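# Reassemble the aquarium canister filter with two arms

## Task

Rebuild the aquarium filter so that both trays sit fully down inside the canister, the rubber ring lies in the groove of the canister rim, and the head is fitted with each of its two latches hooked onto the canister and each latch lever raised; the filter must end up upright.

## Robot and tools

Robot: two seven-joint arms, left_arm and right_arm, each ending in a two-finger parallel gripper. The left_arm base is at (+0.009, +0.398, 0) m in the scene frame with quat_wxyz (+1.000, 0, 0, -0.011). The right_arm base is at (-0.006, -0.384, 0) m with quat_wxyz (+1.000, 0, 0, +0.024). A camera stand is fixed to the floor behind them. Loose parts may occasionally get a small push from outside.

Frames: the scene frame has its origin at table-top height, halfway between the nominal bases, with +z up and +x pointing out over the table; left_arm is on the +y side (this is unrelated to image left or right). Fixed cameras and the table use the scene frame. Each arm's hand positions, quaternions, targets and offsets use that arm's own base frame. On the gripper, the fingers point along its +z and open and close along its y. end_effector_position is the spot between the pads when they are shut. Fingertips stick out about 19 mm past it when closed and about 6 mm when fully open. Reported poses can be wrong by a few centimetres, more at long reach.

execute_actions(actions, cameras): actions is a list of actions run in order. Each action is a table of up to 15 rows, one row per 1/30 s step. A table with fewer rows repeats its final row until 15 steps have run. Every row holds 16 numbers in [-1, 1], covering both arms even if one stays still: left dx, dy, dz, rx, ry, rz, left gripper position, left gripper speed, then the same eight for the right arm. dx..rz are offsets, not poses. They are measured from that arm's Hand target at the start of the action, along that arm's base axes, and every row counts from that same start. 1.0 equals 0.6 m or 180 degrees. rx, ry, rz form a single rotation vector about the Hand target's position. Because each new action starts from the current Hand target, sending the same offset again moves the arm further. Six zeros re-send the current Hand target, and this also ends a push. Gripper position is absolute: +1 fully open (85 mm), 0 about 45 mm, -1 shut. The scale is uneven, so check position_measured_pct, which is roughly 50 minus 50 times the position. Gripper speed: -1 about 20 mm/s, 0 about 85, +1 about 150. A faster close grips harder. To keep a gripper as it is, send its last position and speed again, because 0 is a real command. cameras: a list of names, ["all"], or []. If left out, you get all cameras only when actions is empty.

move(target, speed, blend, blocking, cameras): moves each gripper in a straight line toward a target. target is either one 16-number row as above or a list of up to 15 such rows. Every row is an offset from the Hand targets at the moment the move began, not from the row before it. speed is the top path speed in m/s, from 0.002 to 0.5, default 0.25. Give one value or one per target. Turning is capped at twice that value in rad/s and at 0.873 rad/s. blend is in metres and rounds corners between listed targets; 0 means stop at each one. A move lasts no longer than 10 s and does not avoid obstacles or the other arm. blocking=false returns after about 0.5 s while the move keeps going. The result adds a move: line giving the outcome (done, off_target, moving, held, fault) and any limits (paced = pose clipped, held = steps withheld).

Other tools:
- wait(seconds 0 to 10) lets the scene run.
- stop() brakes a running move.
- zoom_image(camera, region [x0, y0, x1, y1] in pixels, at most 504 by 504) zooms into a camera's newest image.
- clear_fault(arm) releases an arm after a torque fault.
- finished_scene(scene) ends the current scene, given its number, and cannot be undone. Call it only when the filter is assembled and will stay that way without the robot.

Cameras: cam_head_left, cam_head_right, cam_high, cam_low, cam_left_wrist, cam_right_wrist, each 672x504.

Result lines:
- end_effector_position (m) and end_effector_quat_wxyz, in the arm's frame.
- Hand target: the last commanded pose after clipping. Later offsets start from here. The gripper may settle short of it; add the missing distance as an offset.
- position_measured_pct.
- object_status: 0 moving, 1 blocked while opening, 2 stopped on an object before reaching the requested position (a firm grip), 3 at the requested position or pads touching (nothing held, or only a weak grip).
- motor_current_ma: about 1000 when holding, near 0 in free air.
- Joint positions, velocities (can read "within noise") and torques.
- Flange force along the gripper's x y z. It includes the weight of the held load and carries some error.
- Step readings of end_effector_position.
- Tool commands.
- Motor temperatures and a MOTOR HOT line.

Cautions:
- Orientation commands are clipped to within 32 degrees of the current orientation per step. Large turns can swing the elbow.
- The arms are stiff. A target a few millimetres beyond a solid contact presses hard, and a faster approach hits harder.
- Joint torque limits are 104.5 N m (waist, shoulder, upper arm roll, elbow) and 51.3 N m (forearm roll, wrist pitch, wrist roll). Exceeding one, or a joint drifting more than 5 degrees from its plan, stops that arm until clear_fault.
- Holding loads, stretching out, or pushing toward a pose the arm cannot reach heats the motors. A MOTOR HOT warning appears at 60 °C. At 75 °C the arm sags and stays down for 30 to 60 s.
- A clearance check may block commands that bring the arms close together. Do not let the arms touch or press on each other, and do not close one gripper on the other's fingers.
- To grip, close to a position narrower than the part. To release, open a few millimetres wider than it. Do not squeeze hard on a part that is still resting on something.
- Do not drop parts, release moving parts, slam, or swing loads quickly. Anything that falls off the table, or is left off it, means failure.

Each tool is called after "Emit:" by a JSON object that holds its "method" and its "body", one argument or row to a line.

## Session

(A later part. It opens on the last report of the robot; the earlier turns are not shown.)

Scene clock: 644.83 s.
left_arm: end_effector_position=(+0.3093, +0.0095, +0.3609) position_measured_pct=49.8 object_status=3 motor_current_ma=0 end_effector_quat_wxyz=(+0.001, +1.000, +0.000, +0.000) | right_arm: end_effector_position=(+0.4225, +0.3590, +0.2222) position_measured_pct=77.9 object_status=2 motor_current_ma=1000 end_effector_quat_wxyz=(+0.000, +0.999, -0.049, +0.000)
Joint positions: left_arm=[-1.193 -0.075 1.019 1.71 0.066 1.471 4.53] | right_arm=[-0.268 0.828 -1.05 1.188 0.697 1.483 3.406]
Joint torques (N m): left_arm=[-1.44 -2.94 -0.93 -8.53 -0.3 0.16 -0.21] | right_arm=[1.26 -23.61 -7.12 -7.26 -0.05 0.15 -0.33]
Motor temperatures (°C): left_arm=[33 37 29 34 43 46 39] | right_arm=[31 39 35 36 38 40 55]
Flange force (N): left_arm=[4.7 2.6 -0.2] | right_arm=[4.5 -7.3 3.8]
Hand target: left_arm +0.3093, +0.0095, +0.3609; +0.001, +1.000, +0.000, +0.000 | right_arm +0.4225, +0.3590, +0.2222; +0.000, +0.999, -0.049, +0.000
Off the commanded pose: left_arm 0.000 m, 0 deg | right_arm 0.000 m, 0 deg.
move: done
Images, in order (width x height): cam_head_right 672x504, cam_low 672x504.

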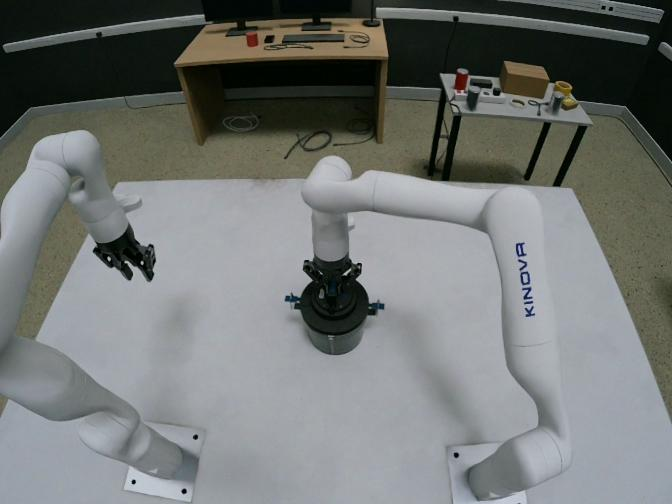

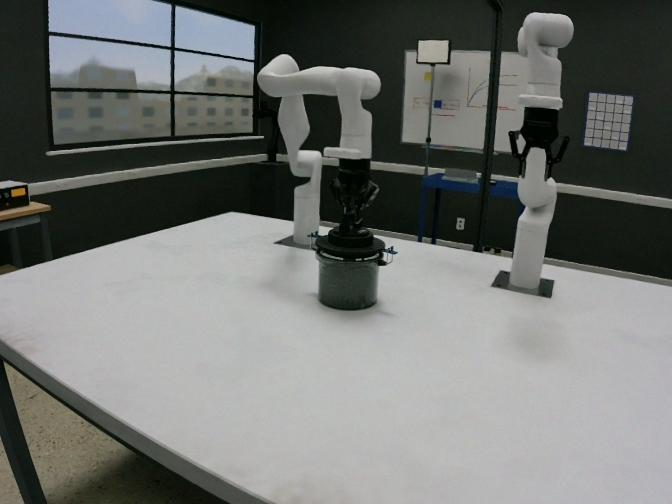

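Emit:
{"method": "move", "body": {
  "target": [0,0,0,0,0,0,0.0,1,0,0,-0.01,0,0,0,-0.95,-1],
  "speed": 0.02
}}

Emit:
{"method": "move", "body": {
  "target": [0,0,0,0,0,0,0.0,1,0,0,-0.005,0,0,0,-0.95,-1],
  "speed": 0.02
}}

Emit:
{"method": "move", "body": {
  "target": [0,0,0,0,0,0,0.0,1,0,0,-0.005,0,0,0,-0.95,-1],
  "speed": 0.02,
  "cameras": ["cam_low","cam_head_right"]
}}

Emit:
{"method": "zoom_image", "body": {
  "camera": "cam_low",
  "region": [300, 190, 410, 320]
}}

Emit:
{"method": "zoom_image", "body": {
  "camera": "cam_head_right",
  "region": [275, 240, 395, 360]
}}

Scene clock: 648.83 s.
left_arm: end_effector_position=(+0.3093, +0.0095, +0.3609) position_measured_pct=49.8 object_status=3 motor_current_ma=0 end_effector_quat_wxyz=(+0.001, +1.000, +0.000, +0.000) | right_arm: end_effector_position=(+0.4225, +0.3590, +0.2162) position_measured_pct=77.9 object_status=2 motor_current_ma=1000 end_effector_quat_wxyz=(+0.000, +0.999, -0.049, +0.000)
Joint positions: left_arm=[-1.193 -0.075 1.019 1.71 0.066 1.471 4.53] | right_arm=[-0.266 0.834 -1.048 1.2 0.701 1.469 3.401]
Joint torques (N m): left_arm=[-1.38 -2.94 -0.93 -8.48 -0.33 0.14 -0.14] | right_arm=[1.28 -23.58 -7.14 -7.21 0 0.15 -0.33]
Motor temperatures (°C): left_arm=[33 37 29 34 43 46 39] | right_arm=[31 39 35 36 38 40 55]
Flange force (N): left_arm=[4.2 2.3 -0.5] | right_arm=[4.4 -7.2 3.8]
Hand target: left_arm +0.3093, +0.0095, +0.3609; +0.001, +1.000, +0.000, +0.000 | right_arm +0.4225, +0.3590, +0.2162; +0.000, +0.999, -0.049, +0.000
Off the commanded pose: left_arm 0.000 m, 0 deg | right_arm 0.000 m, 0 deg.
move: done

Scene clock: 649.53 s.
left_arm: end_effector_position=(+0.3093, +0.0095, +0.3609) position_measured_pct=49.8 object_status=3 motor_current_ma=0 end_effector_quat_wxyz=(+0.001, +1.000, +0.000, +0.000) | right_arm: end_effector_position=(+0.4225, +0.3590, +0.2132) position_measured_pct=77.9 object_status=2 motor_current_ma=1000 end_effector_quat_wxyz=(+0.000, +0.999, -0.049, +0.000)
Joint positions: left_arm=[-1.193 -0.075 1.019 1.71 0.066 1.471 4.53] | right_arm=[-0.265 0.837 -1.046 1.206 0.703 1.463 3.399]
Joint torques (N m): left_arm=[-1.44 -2.96 -0.92 -8.48 -0.32 0.14 -0.18] | right_arm=[1.31 -23.66 -7.14 -7.21 -0.03 0.18 -0.33]
Motor temperatures (°C): left_arm=[33 37 29 34 43 46 39] | right_arm=[31 39 35 36 38 40 55]
Flange force (N): left_arm=[4.6 2.5 -0.4] | right_arm=[4.4 -7.3 4.1]
Hand target: left_arm +0.3093, +0.0095, +0.3609; +0.001, +1.000, +0.000, +0.000 | right_arm +0.4225, +0.3590, +0.2132; +0.000, +0.999, -0.049, +0.000
Off the commanded pose: left_arm 0.000 m, 0 deg | right_arm 0.000 m, 0 deg.
move: done

Scene clock: 650.23 s.
left_arm: end_effector_position=(+0.3093, +0.0095, +0.3609) position_measured_pct=49.8 object_status=3 motor_current_ma=0 end_effector_quat_wxyz=(+0.001, +1.000, +0.000, +0.000) | right_arm: end_effector_position=(+0.4225, +0.3590, +0.2102) position_measured_pct=77.9 object_status=2 motor_current_ma=1000 end_effector_quat_wxyz=(+0.000, +0.999, -0.049, +0.000)
Joint positions: left_arm=[-1.193 -0.075 1.019 1.71 0.066 1.471 4.53] | right_arm=[-0.264 0.839 -1.045 1.212 0.705 1.456 3.396]
Joint torques (N m): left_arm=[-1.47 -2.98 -0.97 -8.52 -0.33 0.12 -0.2] | right_arm=[0.83 -23.39 -7.51 -7.08 -0.26 -0.05 -0.34]
Motor temperatures (°C): left_arm=[33 37 29 34 43 46 39] | right_arm=[31 39 35 36 38 40 55]
Flange force (N): left_arm=[5.0 2.6 -0.3] | right_arm=[4.9 -6.6 3.6]
Hand target: left_arm +0.3093, +0.0095, +0.3609; +0.001, +1.000, +0.000, +0.000 | right_arm +0.4225, +0.3590, +0.2102; +0.000, +0.999, -0.049, +0.000
Off the commanded pose: left_arm 0.000 m, 0 deg | right_arm 0.000 m, 0 deg.
move: done
Images, in order (width x height): cam_head_right 672x504, cam_low 672x504.

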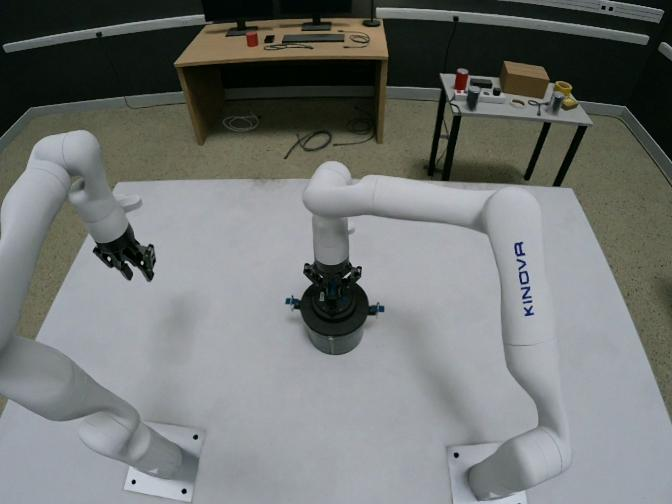

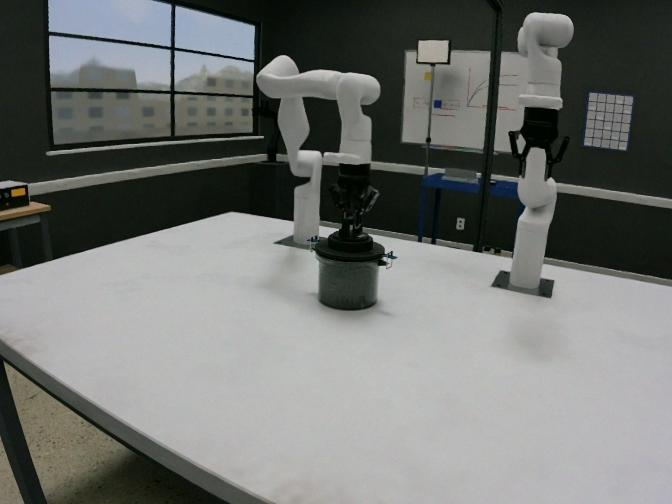

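Scaled by 3.877 from the camera's 672x504 image, which has a finer 960x720 frame.

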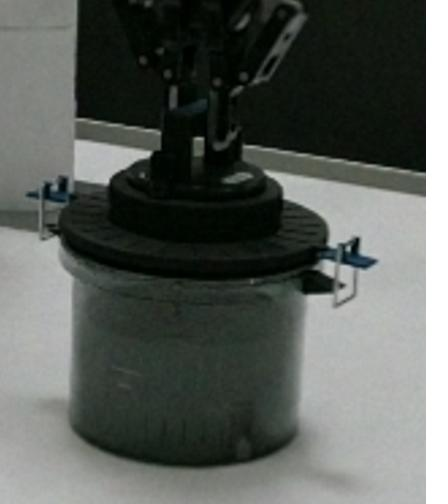

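Scaled by 4.200 from the camera's 672x504 image, which has a finer 960x720 frame.

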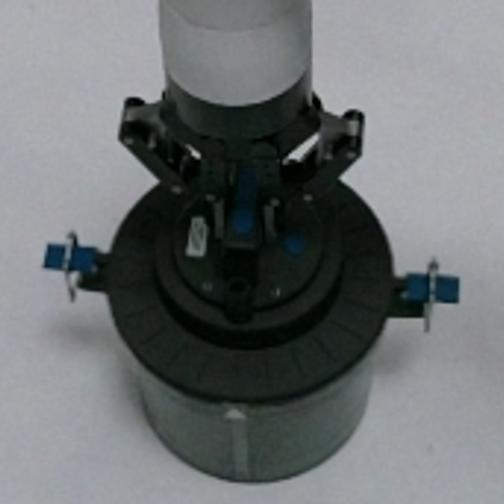

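Emit:
{"method": "move", "body": {
  "target": [0,0,0,0,0,0,0.0,1,0,0,-0.0033,0,0,0,-0.95,-1],
  "speed": 0.02
}}

Emit:
{"method": "move", "body": {
  "target": [0,0,0,0,0,0,0.0,1,0,0,-0.0025,0,0,0,-0.95,-1],
  "speed": 0.02
}}

Scene clock: 653.33 s.
left_arm: end_effector_position=(+0.3093, +0.0095, +0.3609) position_measured_pct=49.8 object_status=3 motor_current_ma=0 end_effector_quat_wxyz=(+0.001, +1.000, +0.000, +0.000) | right_arm: end_effector_position=(+0.4225, +0.3590, +0.2082) position_measured_pct=77.9 object_status=2 motor_current_ma=1000 end_effector_quat_wxyz=(+0.000, +0.999, -0.049, +0.000)
Joint positions: left_arm=[-1.193 -0.075 1.019 1.71 0.066 1.471 4.53] | right_arm=[-0.264 0.841 -1.044 1.215 0.707 1.452 3.395]
Joint torques (N m): left_arm=[-1.38 -2.99 -0.94 -8.52 -0.31 0.11 -0.15] | right_arm=[0.73 -23.37 -7.58 -7.03 -0.31 -0.04 -0.33]
Motor temperatures (°C): left_arm=[33 37 29 34 43 46 39] | right_arm=[31 39 35 36 38 40 55]
Flange force (N): left_arm=[4.6 2.4 -0.4] | right_arm=[5.0 -6.4 3.6]
Hand target: left_arm +0.3093, +0.0095, +0.3609; +0.001, +1.000, +0.000, +0.000 | right_arm +0.4225, +0.3590, +0.2082; +0.000, +0.999, -0.049, +0.000
Off the commanded pose: left_arm 0.000 m, 0 deg | right_arm 0.000 m, 0 deg.
move: done

Scene clock: 654.03 s.
left_arm: end_effector_position=(+0.3093, +0.0095, +0.3609) position_measured_pct=49.8 object_status=3 motor_current_ma=0 end_effector_quat_wxyz=(+0.001, +1.000, +0.000, +0.000) | right_arm: end_effector_position=(+0.4225, +0.3590, +0.2067) position_measured_pct=77.9 object_status=2 motor_current_ma=1000 end_effector_quat_wxyz=(+0.000, +0.999, -0.049, +0.000)
Joint positions: left_arm=[-1.193 -0.075 1.019 1.71 0.066 1.471 4.53] | right_arm=[-0.264 0.843 -1.044 1.218 0.708 1.448 3.394]
Joint torques (N m): left_arm=[-1.43 -2.96 -0.91 -8.45 -0.35 0.14 -0.18] | right_arm=[0.48 -21.56 -7.05 -6.54 -0.3 -0.39 -0.44]
Motor temperatures (°C): left_arm=[33 37 29 34 43 46 39] | right_arm=[31 39 35 36 38 40 55]
Flange force (N): left_arm=[4.5 2.5 -0.5] | right_arm=[4.6 -5.0 0.0]
Hand target: left_arm +0.3093, +0.0095, +0.3609; +0.001, +1.000, +0.000, +0.000 | right_arm +0.4225, +0.3590, +0.2067; +0.000, +0.999, -0.049, +0.000
Off the commanded pose: left_arm 0.000 m, 0 deg | right_arm 0.000 m, 0 deg.
move: done

Emit:
{"method": "move", "body": {
  "target": [0,0,0,0,0,0,0.0,1,0,0,-0.0017,0,0,0,-0.95,-1],
  "speed": 0.02,
  "cameras": ["cam_low","cam_head_right","cam_head_left","cam_high"]
}}

Emit:
{"method": "zoom_image", "body": {
  "camera": "cam_low",
  "region": [300, 220, 410, 320]
}}

Emit:
{"method": "zoom_image", "body": {
  "camera": "cam_head_right",
  "region": [275, 260, 395, 360]
}}

Emit:
{"method": "zoom_image", "body": {
  "camera": "cam_high",
  "region": [230, 180, 350, 300]
}}

Scene clock: 658.60 s.
left_arm: end_effector_position=(+0.3093, +0.0095, +0.3609) position_measured_pct=49.8 object_status=3 motor_current_ma=0 end_effector_quat_wxyz=(+0.001, +1.000, +0.000, +0.000) | right_arm: end_effector_position=(+0.4225, +0.3590, +0.2057) position_measured_pct=77.9 object_status=2 motor_current_ma=1000 end_effector_quat_wxyz=(+0.000, +0.999, -0.049, +0.000)
Joint positions: left_arm=[-1.193 -0.075 1.019 1.71 0.066 1.471 4.53] | right_arm=[-0.263 0.844 -1.043 1.22 0.709 1.446 3.393]
Joint torques (N m): left_arm=[-1.4 -2.9 -0.95 -8.51 -0.31 0.13 -0.19] | right_arm=[-0.13 -16.62 -5.56 -5.06 0 -1.27 -0.39]
Motor temperatures (°C): left_arm=[33 37 29 34 43 46 39] | right_arm=[31 39 35 36 38 40 55]
Flange force (N): left_arm=[4.5 2.6 -0.4] | right_arm=[3.0 -1.9 -10.2]
Hand target: left_arm +0.3093, +0.0095, +0.3609; +0.001, +1.000, +0.000, +0.000 | right_arm +0.4225, +0.3590, +0.2057; +0.000, +0.999, -0.049, +0.000
Off the commanded pose: left_arm 0.000 m, 0 deg | right_arm 0.000 m, 0 deg.
move: done
Images, in order (width x height): cam_head_left 672x504, cam_head_right 672x504, cam_high 672x504, cam_low 672x504.

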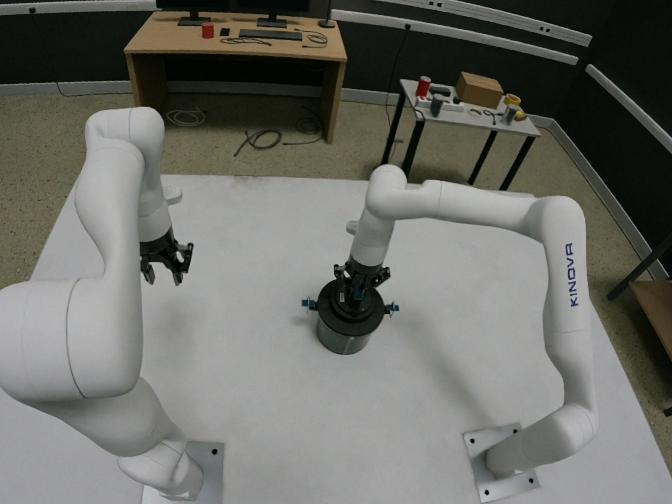

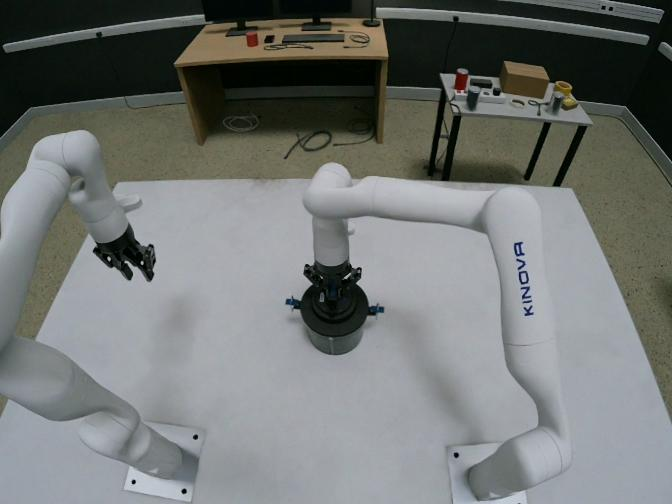

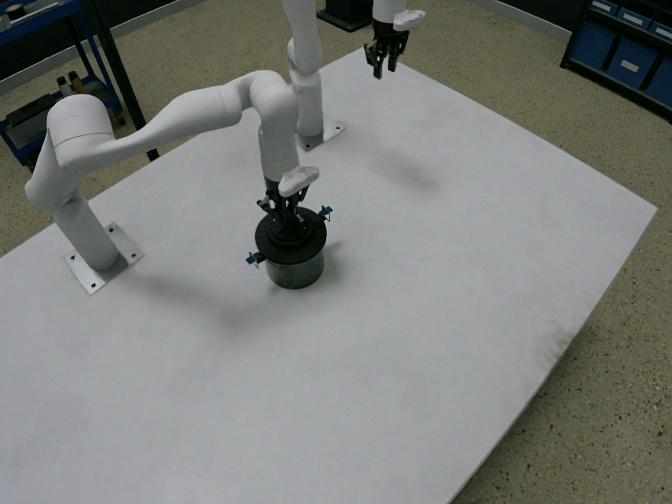

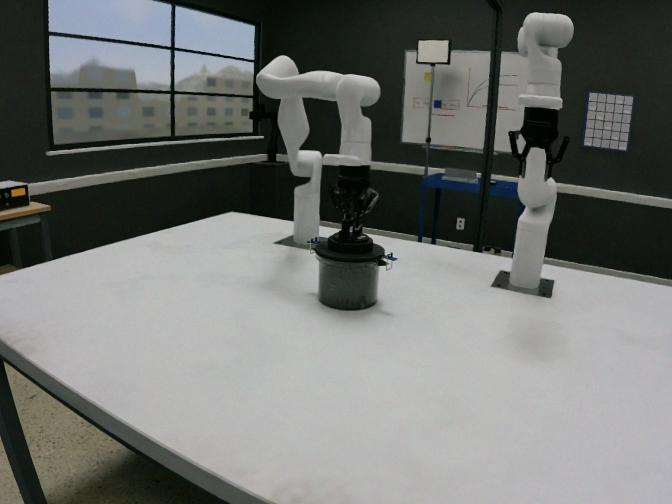

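Scaled by 4.582 from the camera's 672x504 image, which has a finer 960x720 frame.

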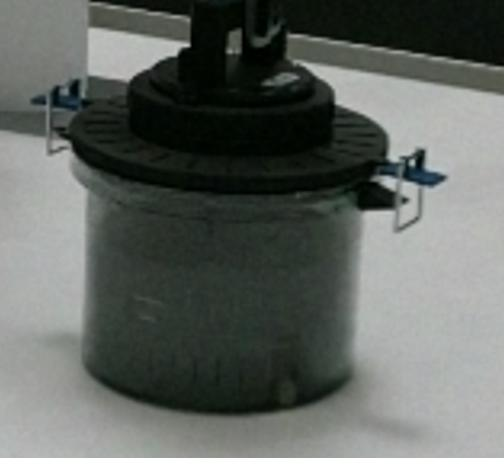

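Scaled by 4.200 from the camera's 672x504 image, which has a finer 960x720 frame.

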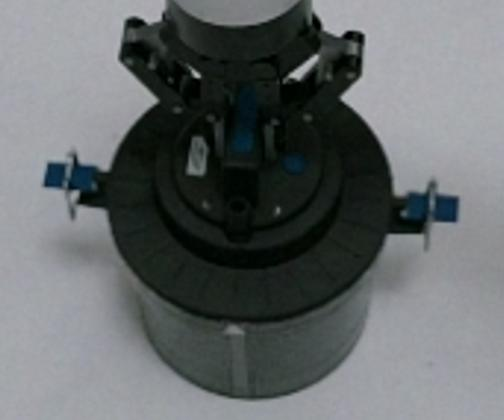

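Scaled by 4.200 from the camera's 672x504 image, which has a finer 960x720 frame.

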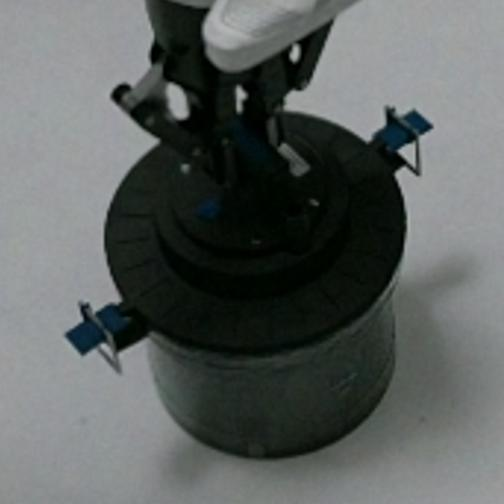

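Emit:
{"method": "move", "body": {
  "target": [0.163,-0.10,-0.30,-0.3849,-0.3849,-0.3849,0.0,1,0,0,0.0017,0,0,0,-0.95,-1],
  "speed": 0.15,
  "cameras": ["cam_left_wrist","cam_head_left","cam_high"]
}}

Scene clock: 703.00 s.
left_arm: end_effector_position=(+0.4070, -0.0505, +0.1809) position_measured_pct=49.8 object_status=3 motor_current_ma=0 end_effector_quat_wxyz=(+0.500, +0.500, -0.500, +0.500) | right_arm: end_effector_position=(+0.4225, +0.3590, +0.2067) position_measured_pct=77.9 object_status=2 motor_current_ma=1000 end_effector_quat_wxyz=(+0.000, +0.999, -0.049, +0.000)
Joint positions: left_arm=[-1.063 1.276 0.73 1.71 0.581 1.319 2.261] | right_arm=[-0.264 0.843 -1.044 1.218 0.708 1.448 3.394]
Joint torques (N m): left_arm=[-1.43 -17.28 7.18 0.1 1.39 2.42 -0.17] | right_arm=[1.54 -22.58 -6.61 -6.55 0.02 0.42 -0.38]
Motor temperatures (°C): left_arm=[33 37 29 34 42 46 39] | right_arm=[31 39 35 36 38 40 55]
Flange force (N): left_arm=[0.3 -3.2 1.9] | right_arm=[4.3 -7.6 2.2]
Hand target: left_arm +0.4071, -0.0505, +0.1809; +0.500, +0.500, -0.500, +0.500 | right_arm +0.4225, +0.3590, +0.2067; +0.000, +0.999, -0.049, +0.000
Off the commanded pose: left_arm 0.000 m, 0 deg | right_arm 0.000 m, 0 deg.
move: done
Images, in order (width x height): cam_head_left 672x504, cam_high 672x504, cam_left_wrist 672x504.

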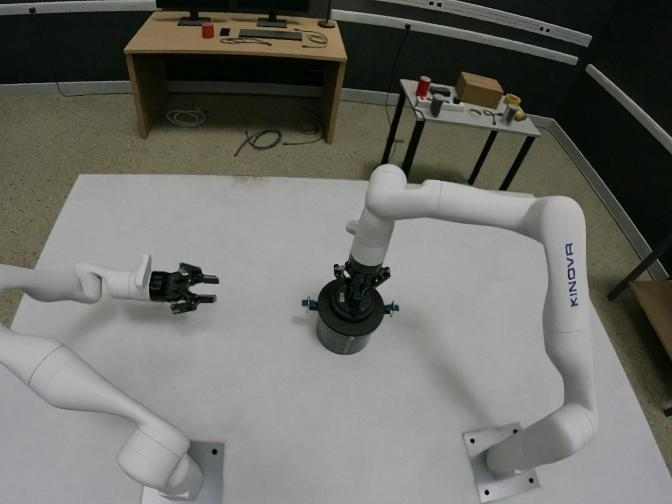

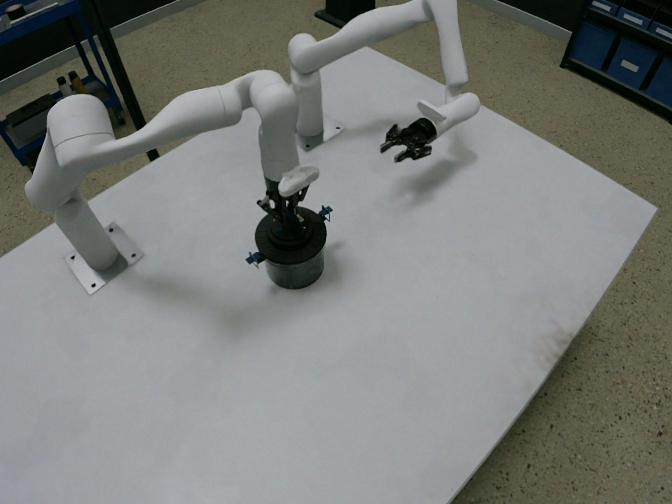

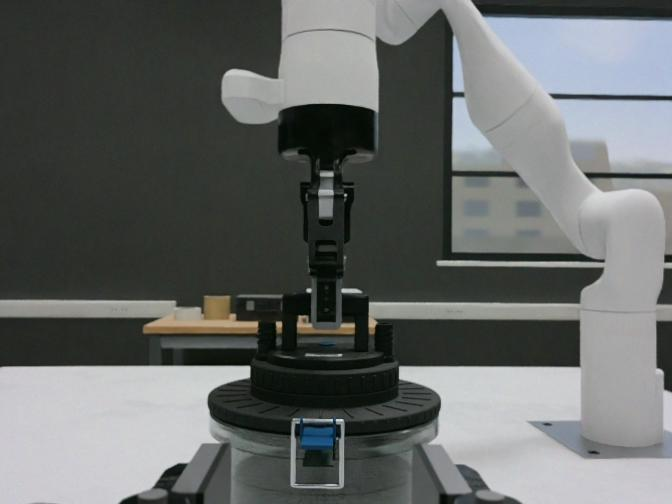

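Emit:
{"method": "zoom_image", "body": {
  "camera": "cam_left_wrist",
  "region": [260, 390, 380, 504]
}}

Scaled by 4.200.

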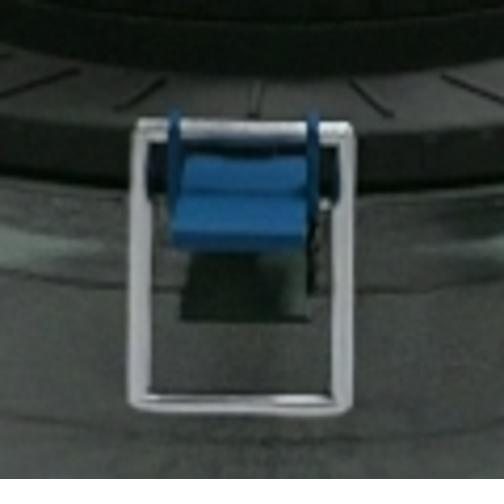

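Emit:
{"method": "execute_actions", "body": {
  "actions": [],
  "cameras": ["cam_low","cam_high","cam_left_wrist"]
}}

Emit:
{"method": "zoom_image", "body": {
  "camera": "cam_low",
  "region": [375, 245, 405, 275]
}}

Emit:
{"method": "zoom_image", "body": {
  "camera": "cam_low",
  "region": [303, 230, 333, 260]
}}

Scene clock: 744.67 s.
left_arm: end_effector_position=(+0.4071, -0.0505, +0.1809) position_measured_pct=49.8 object_status=3 motor_current_ma=0 end_effector_quat_wxyz=(+0.500, +0.500, -0.500, +0.500) | right_arm: end_effector_position=(+0.4225, +0.3590, +0.2067) position_measured_pct=77.9 object_status=2 motor_current_ma=1000 end_effector_quat_wxyz=(+0.000, +0.999, -0.049, +0.000)
Joint positions: left_arm=[-1.063 1.276 0.73 1.71 0.581 1.319 2.261] | right_arm=[-0.264 0.843 -1.044 1.218 0.708 1.448 3.394]
Joint velocities: within noise
Joint torques (N m): left_arm=[-1.42 -17.2 7.18 0.07 1.44 2.46 -0.16] | right_arm=[1.52 -22.57 -6.58 -6.54 0.03 0.42 -0.37]
Motor temperatures (°C): left_arm=[33 37 29 34 42 46 39] | right_arm=[31 40 35 36 38 40 55]
Flange force (N): left_arm=[0.4 -3.0 2.0] | right_arm=[4.3 -7.6 2.1]
Hand target: left_arm +0.4071, -0.0505, +0.1809; +0.500, +0.500, -0.500, +0.500 | right_arm +0.4225, +0.3590, +0.2067; +0.000, +0.999, -0.049, +0.000
Tool commands: left_gripper/position=+0.0 left_gripper/speed=+1.0 right_gripper/position=-0.95 right_gripper/speed=-1.0
Off the commanded pose: left_arm 0.000 m, 0 deg | right_arm 0.000 m, 0 deg.
Images, in order (width x height): cam_high 672x504, cam_low 672x504, cam_left_wrist 672x504.

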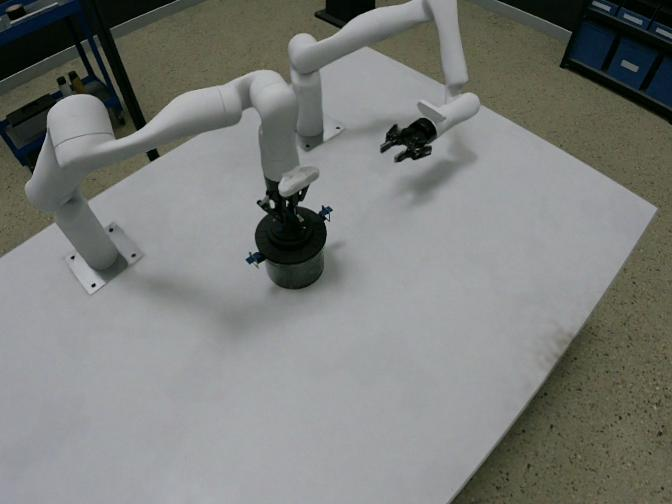

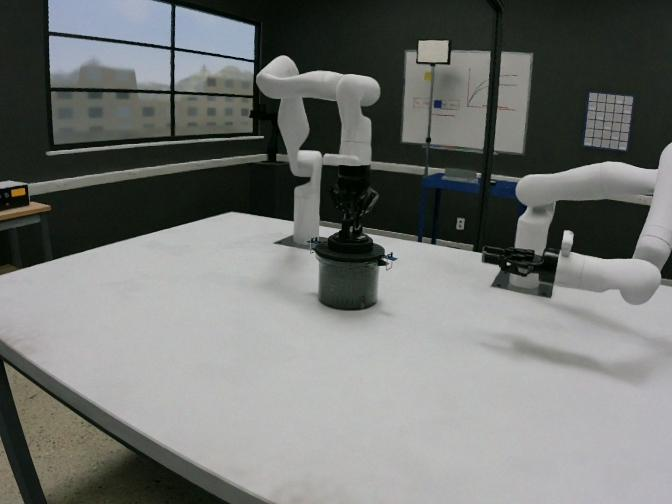

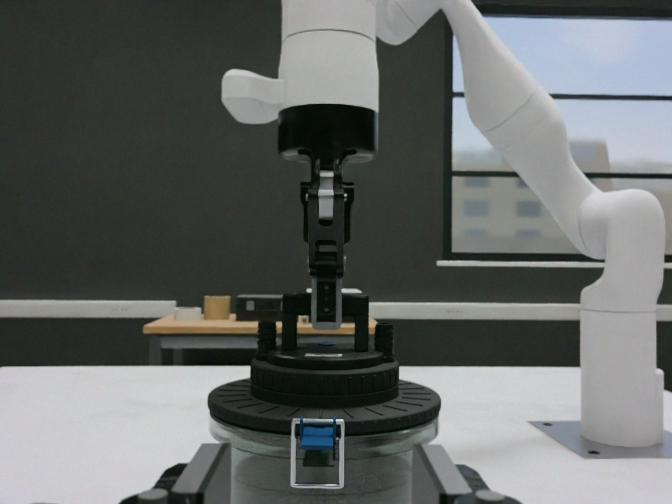

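Scaled by 16.800 from the camera's 672x504 image, which has a finer 960x720 frame.

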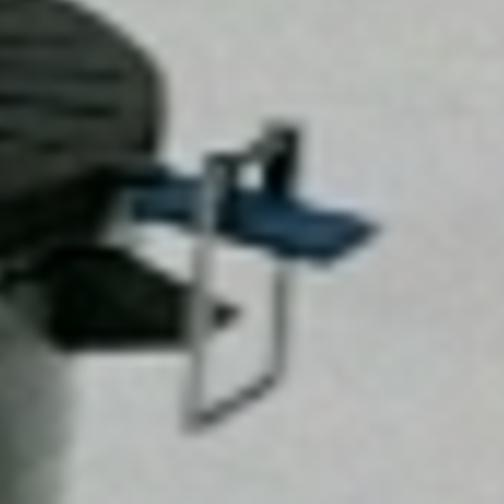

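Scaled by 16.800 from the camera's 672x504 image, which has a finer 960x720 frame.

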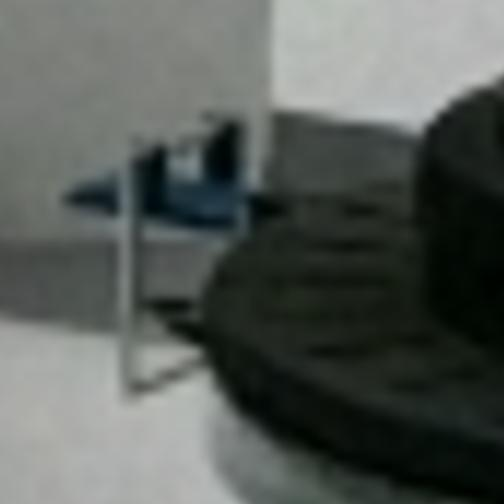

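Emit:
{"method": "move", "body": {
  "target": [
    [-0.005,0,-0.04,0,-0.5,0,0.0,1,0,0,0,0,0,0,-0.95,-1],
    [-0.005,-0.27,-0.0557,0,-0.5,0,0.0,1,0,0,0,0,0,0,-0.95,-1]
  ],
  "speed": 0.15,
  "cameras": ["cam_left_wrist","cam_low","cam_high"]
}}

Scene clock: 763.40 s.
left_arm: end_effector_position=(+0.4041, -0.2125, +0.1475) position_measured_pct=49.8 object_status=3 motor_current_ma=0 end_effector_quat_wxyz=(+0.000, +0.000, +0.708, -0.707) | right_arm: end_effector_position=(+0.4225, +0.3590, +0.2067) position_measured_pct=77.9 object_status=2 motor_current_ma=1000 end_effector_quat_wxyz=(+0.000, +0.999, -0.049, +0.000)
Joint positions: left_arm=[-1.006 1.678 1.167 1.921 0.204 0.669 1.011] | right_arm=[-0.264 0.843 -1.044 1.218 0.708 1.448 3.394]
Joint torques (N m): left_arm=[-1.45 -14.12 9.25 3.24 1.21 1.72 -0.1] | right_arm=[1.55 -22.55 -6.58 -6.56 0.01 0.43 -0.38]
Motor temperatures (°C): left_arm=[33 37 29 34 42 46 39] | right_arm=[31 40 35 36 38 40 55]
Flange force (N): left_arm=[-2.3 -0.9 3.3] | right_arm=[4.2 -7.6 2.2]
Hand target: left_arm +0.4041, -0.2125, +0.1475; +0.000, +0.000, +0.708, -0.707 | right_arm +0.4225, +0.3590, +0.2067; +0.000, +0.999, -0.049, +0.000
Off the commanded pose: left_arm 0.000 m, 0 deg | right_arm 0.000 m, 0 deg.
move: done
Images, in order (width x height): cam_high 672x504, cam_low 672x504, cam_left_wrist 672x504.

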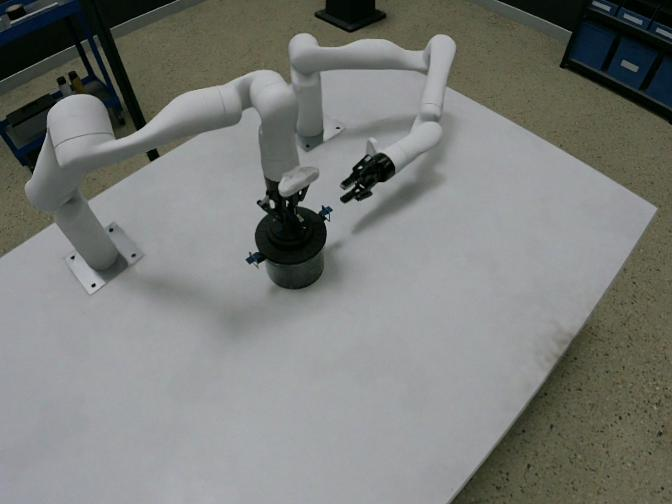

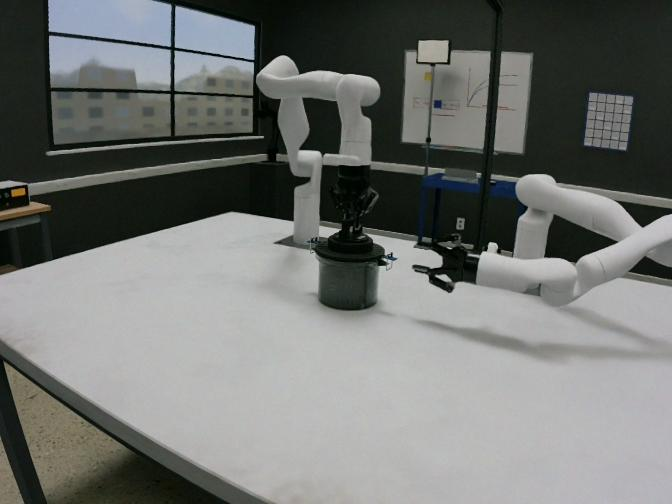

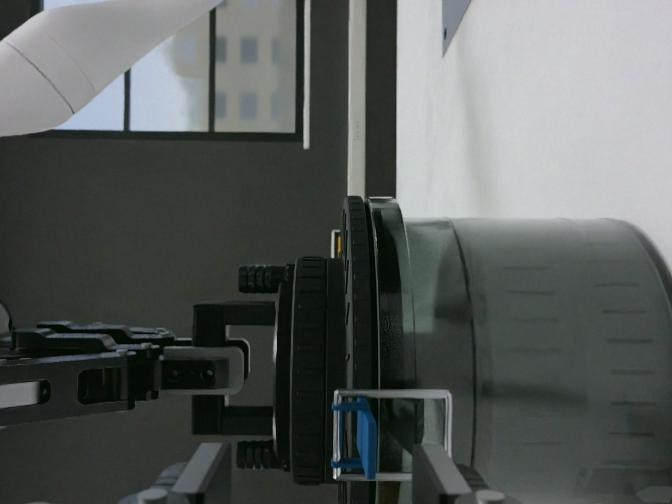

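Emit:
{"method": "zoom_image", "body": {
  "camera": "cam_left_wrist",
  "region": [290, 370, 490, 504]
}}

Scaled by 2.520.

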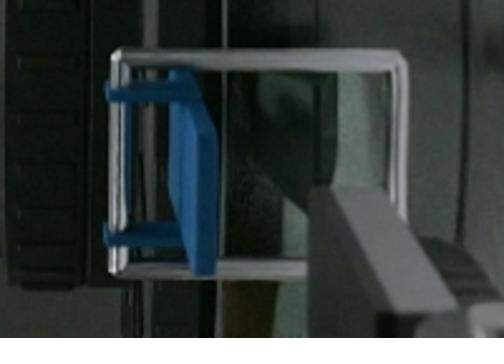

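Emit:
{"method": "move", "body": {
  "target": [0,-0.0853,0,0,0,0,0.0,1,0,0,0,0,0,0,-0.95,-1],
  "speed": 0.06,
  "cameras": ["cam_left_wrist","cam_low"]
}}

Emit:
{"method": "zoom_image", "body": {
  "camera": "cam_left_wrist",
  "region": [290, 370, 490, 504]
}}

Emit:
{"method": "zoom_image", "body": {
  "camera": "cam_low",
  "region": [365, 225, 425, 285]
}}

Scene clock: 775.23 s.
left_arm: end_effector_position=(+0.4040, -0.2637, +0.1475) position_measured_pct=49.8 object_status=3 motor_current_ma=0 end_effector_quat_wxyz=(+0.000, +0.000, +0.708, -0.707) | right_arm: end_effector_position=(+0.4225, +0.3590, +0.2067) position_measured_pct=77.9 object_status=2 motor_current_ma=1000 end_effector_quat_wxyz=(+0.000, +0.999, -0.049, +0.000)
Joint positions: left_arm=[-0.906 1.719 1.202 1.952 0.225 0.53 0.995] | right_arm=[-0.264 0.843 -1.044 1.218 0.708 1.448 3.394]
Joint torques (N m): left_arm=[-1.43 -13.84 9.48 3.52 0.92 1.78 -0.14] | right_arm=[1.56 -22.57 -6.59 -6.55 0 0.42 -0.39]
Motor temperatures (°C): left_arm=[33 37 30 34 42 46 39] | right_arm=[31 40 35 36 38 40 55]
Flange force (N): left_arm=[-2.0 -1.1 3.5] | right_arm=[4.3 -7.7 2.1]
Hand target: left_arm +0.4041, -0.2637, +0.1475; +0.000, +0.000, +0.708, -0.707 | right_arm +0.4225, +0.3590, +0.2067; +0.000, +0.999, -0.049, +0.000
Off the commanded pose: left_arm 0.000 m, 0 deg | right_arm 0.000 m, 0 deg.
move: done
Images, in order (width x height): cam_low 672x504, cam_left_wrist 672x504.

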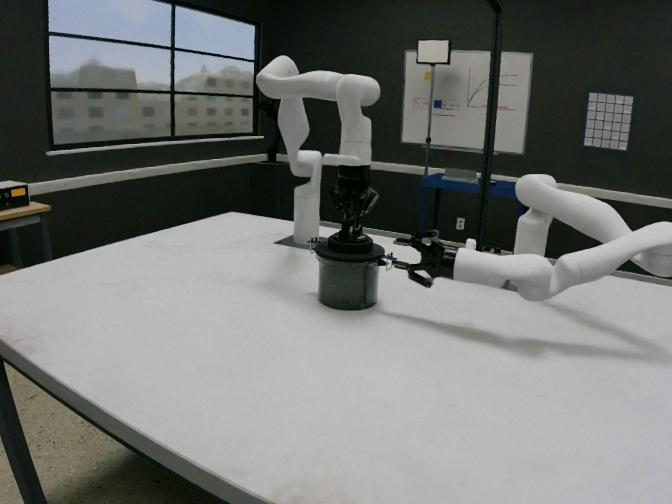

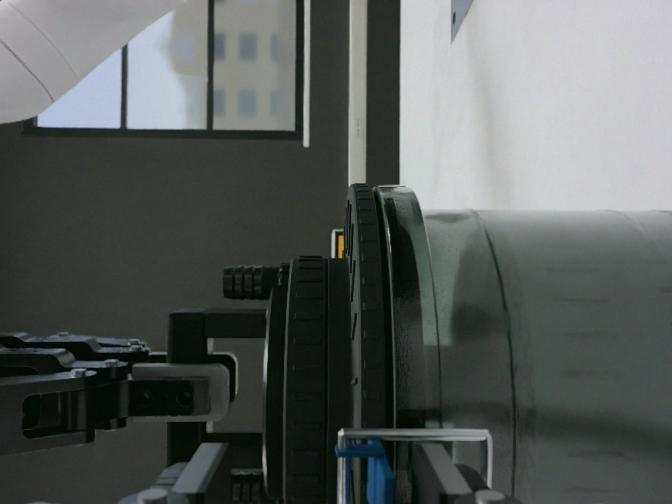

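Scaled by 2.520.

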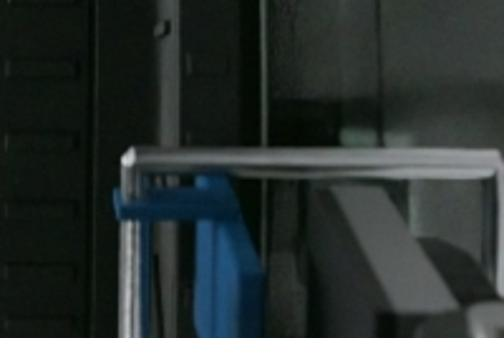

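Scaled by 8.400 from the camera's 672x504 image, which has a finer 960x720 frame.

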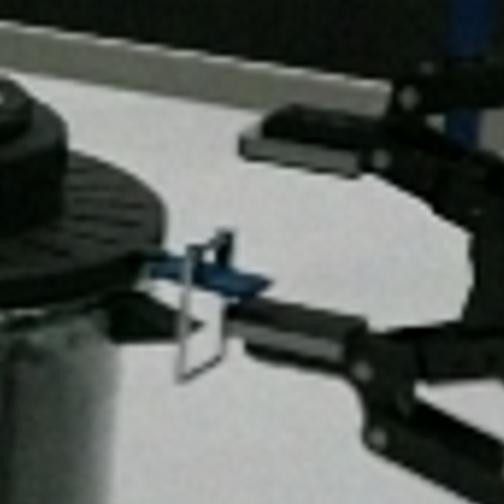

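Emit:
{"method": "move", "body": {
  "target": [
    [-0.0117,0,0.0033,0,0,0,0.0,1,0,0,0,0,0,0,-0.95,-1],
    [-0.0117,-0.01,0.0033,0,0,0,0.0,1,0,0,0,0,0,0,-0.95,-1]
  ],
  "speed": 0.03,
  "cameras": ["cam_left_wrist","cam_low"]
}}

Emit:
{"method": "zoom_image", "body": {
  "camera": "cam_left_wrist",
  "region": [290, 370, 490, 504]
}}

Emit:
{"method": "zoom_image", "body": {
  "camera": "cam_low",
  "region": [365, 225, 425, 285]
}}

Scene clock: 782.77 s.
left_arm: end_effector_position=(+0.3970, -0.2697, +0.1495) position_measured_pct=49.8 object_status=3 motor_current_ma=0 end_effector_quat_wxyz=(+0.000, +0.000, +0.708, -0.707) | right_arm: end_effector_position=(+0.4225, +0.3590, +0.2067) position_measured_pct=77.9 object_status=2 motor_current_ma=1000 end_effector_quat_wxyz=(+0.000, +0.999, -0.049, +0.000)
Joint positions: left_arm=[-0.903 1.724 1.206 1.979 0.227 0.498 0.99] | right_arm=[-0.264 0.843 -1.044 1.218 0.708 1.448 3.394]
Joint torques (N m): left_arm=[-1.37 -13.63 9.38 3.59 0.82 1.78 -0.11] | right_arm=[1.54 -22.58 -6.58 -6.56 0.03 0.44 -0.38]
Motor temperatures (°C): left_arm=[33 37 30 34 42 46 39] | right_arm=[31 41 35 36 38 40 55]
Flange force (N): left_arm=[-1.7 -1.2 3.5] | right_arm=[4.2 -7.6 2.2]
Hand target: left_arm +0.3970, -0.2697, +0.1495; +0.000, +0.000, +0.708, -0.707 | right_arm +0.4225, +0.3590, +0.2067; +0.000, +0.999, -0.049, +0.000
Off the commanded pose: left_arm 0.000 m, 0 deg | right_arm 0.000 m, 0 deg.
move: done
Images, in order (width x height): cam_low 672x504, cam_left_wrist 672x504.

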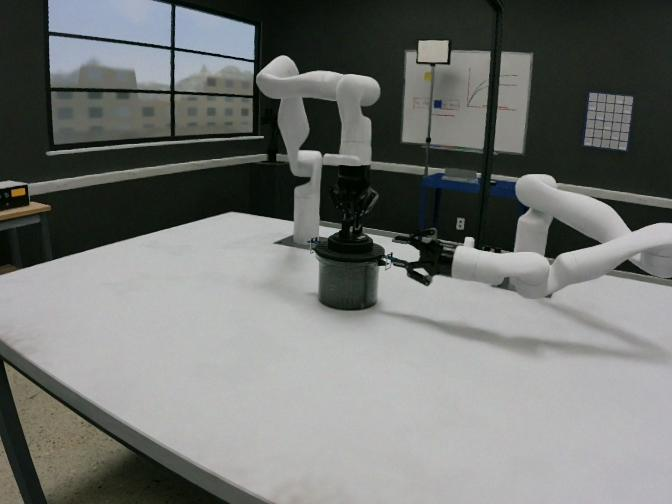

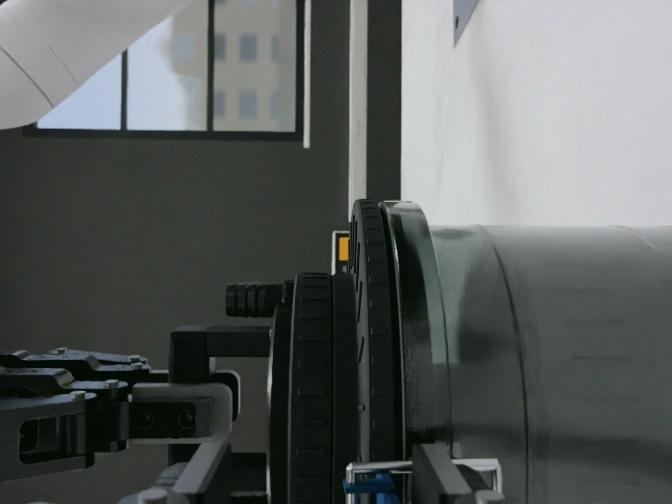

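Scaled by 2.520.

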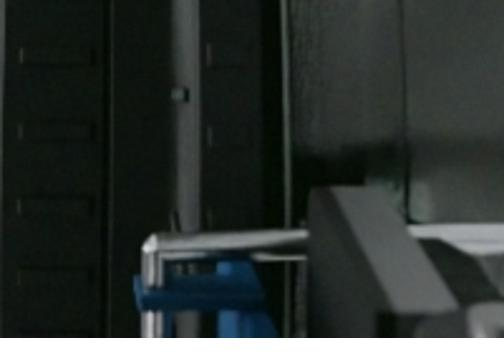

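Scaled by 8.400 from the camera's 672x504 image, which has a finer 960x720 frame.

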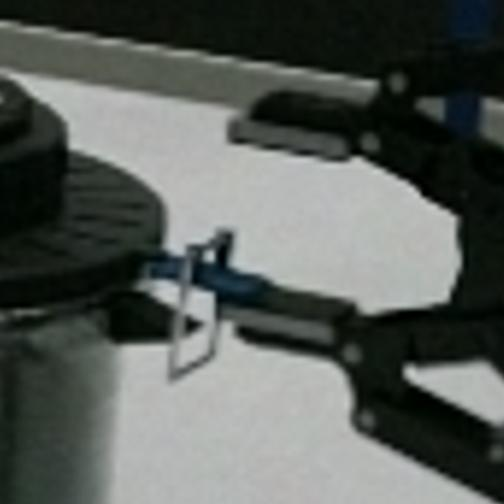

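Emit:
{"method": "move", "body": {
  "target": [0,-0.01,0,0,0,0,0.0,1,0,0,0,0,0,0,-0.95,-1],
  "speed": 0.03,
  "cameras": ["cam_low"]
}}

Emit:
{"method": "zoom_image", "body": {
  "camera": "cam_low",
  "region": [375, 235, 415, 275]
}}

Scene clock: 786.30 s.
left_arm: end_effector_position=(+0.3970, -0.2757, +0.1495) position_measured_pct=49.8 object_status=3 motor_current_ma=0 end_effector_quat_wxyz=(+0.000, +0.000, +0.708, -0.707) | right_arm: end_effector_position=(+0.4225, +0.3590, +0.2067) position_measured_pct=77.9 object_status=2 motor_current_ma=1000 end_effector_quat_wxyz=(+0.000, +0.999, -0.049, +0.000)
Joint positions: left_arm=[-0.89 1.73 1.211 1.981 0.23 0.482 0.988] | right_arm=[-0.264 0.843 -1.044 1.218 0.708 1.448 3.394]
Joint torques (N m): left_arm=[-1.37 -13.59 9.42 3.58 0.82 1.77 -0.1] | right_arm=[1.52 -22.54 -6.58 -6.56 0.01 0.41 -0.37]
Motor temperatures (°C): left_arm=[33 37 30 34 42 46 39] | right_arm=[31 41 35 36 38 40 55]
Flange force (N): left_arm=[-1.6 -1.2 3.5] | right_arm=[4.2 -7.5 2.1]
Hand target: left_arm +0.3970, -0.2757, +0.1495; +0.000, +0.000, +0.708, -0.707 | right_arm +0.4225, +0.3590, +0.2067; +0.000, +0.999, -0.049, +0.000
Off the commanded pose: left_arm 0.000 m, 0 deg | right_arm 0.000 m, 0 deg.
move: done
Images, in order (width x height): cam_low 672x504.

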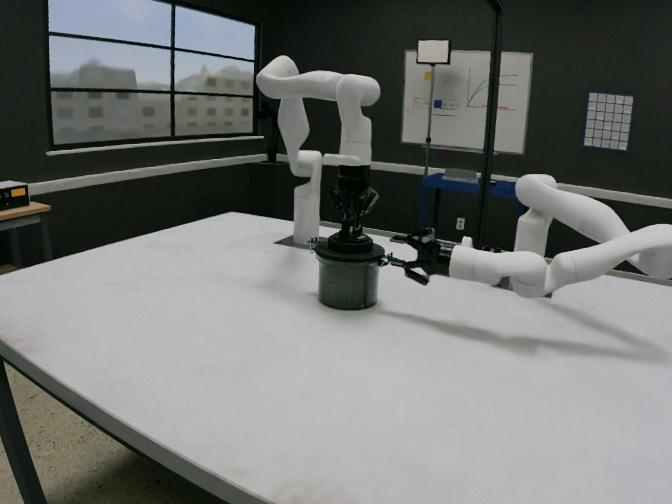

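Scaled by 12.600 from the camera's 672x504 image, which has a finer 960x720 frame.

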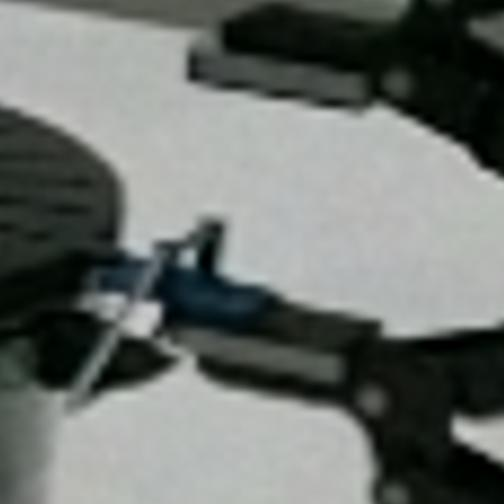

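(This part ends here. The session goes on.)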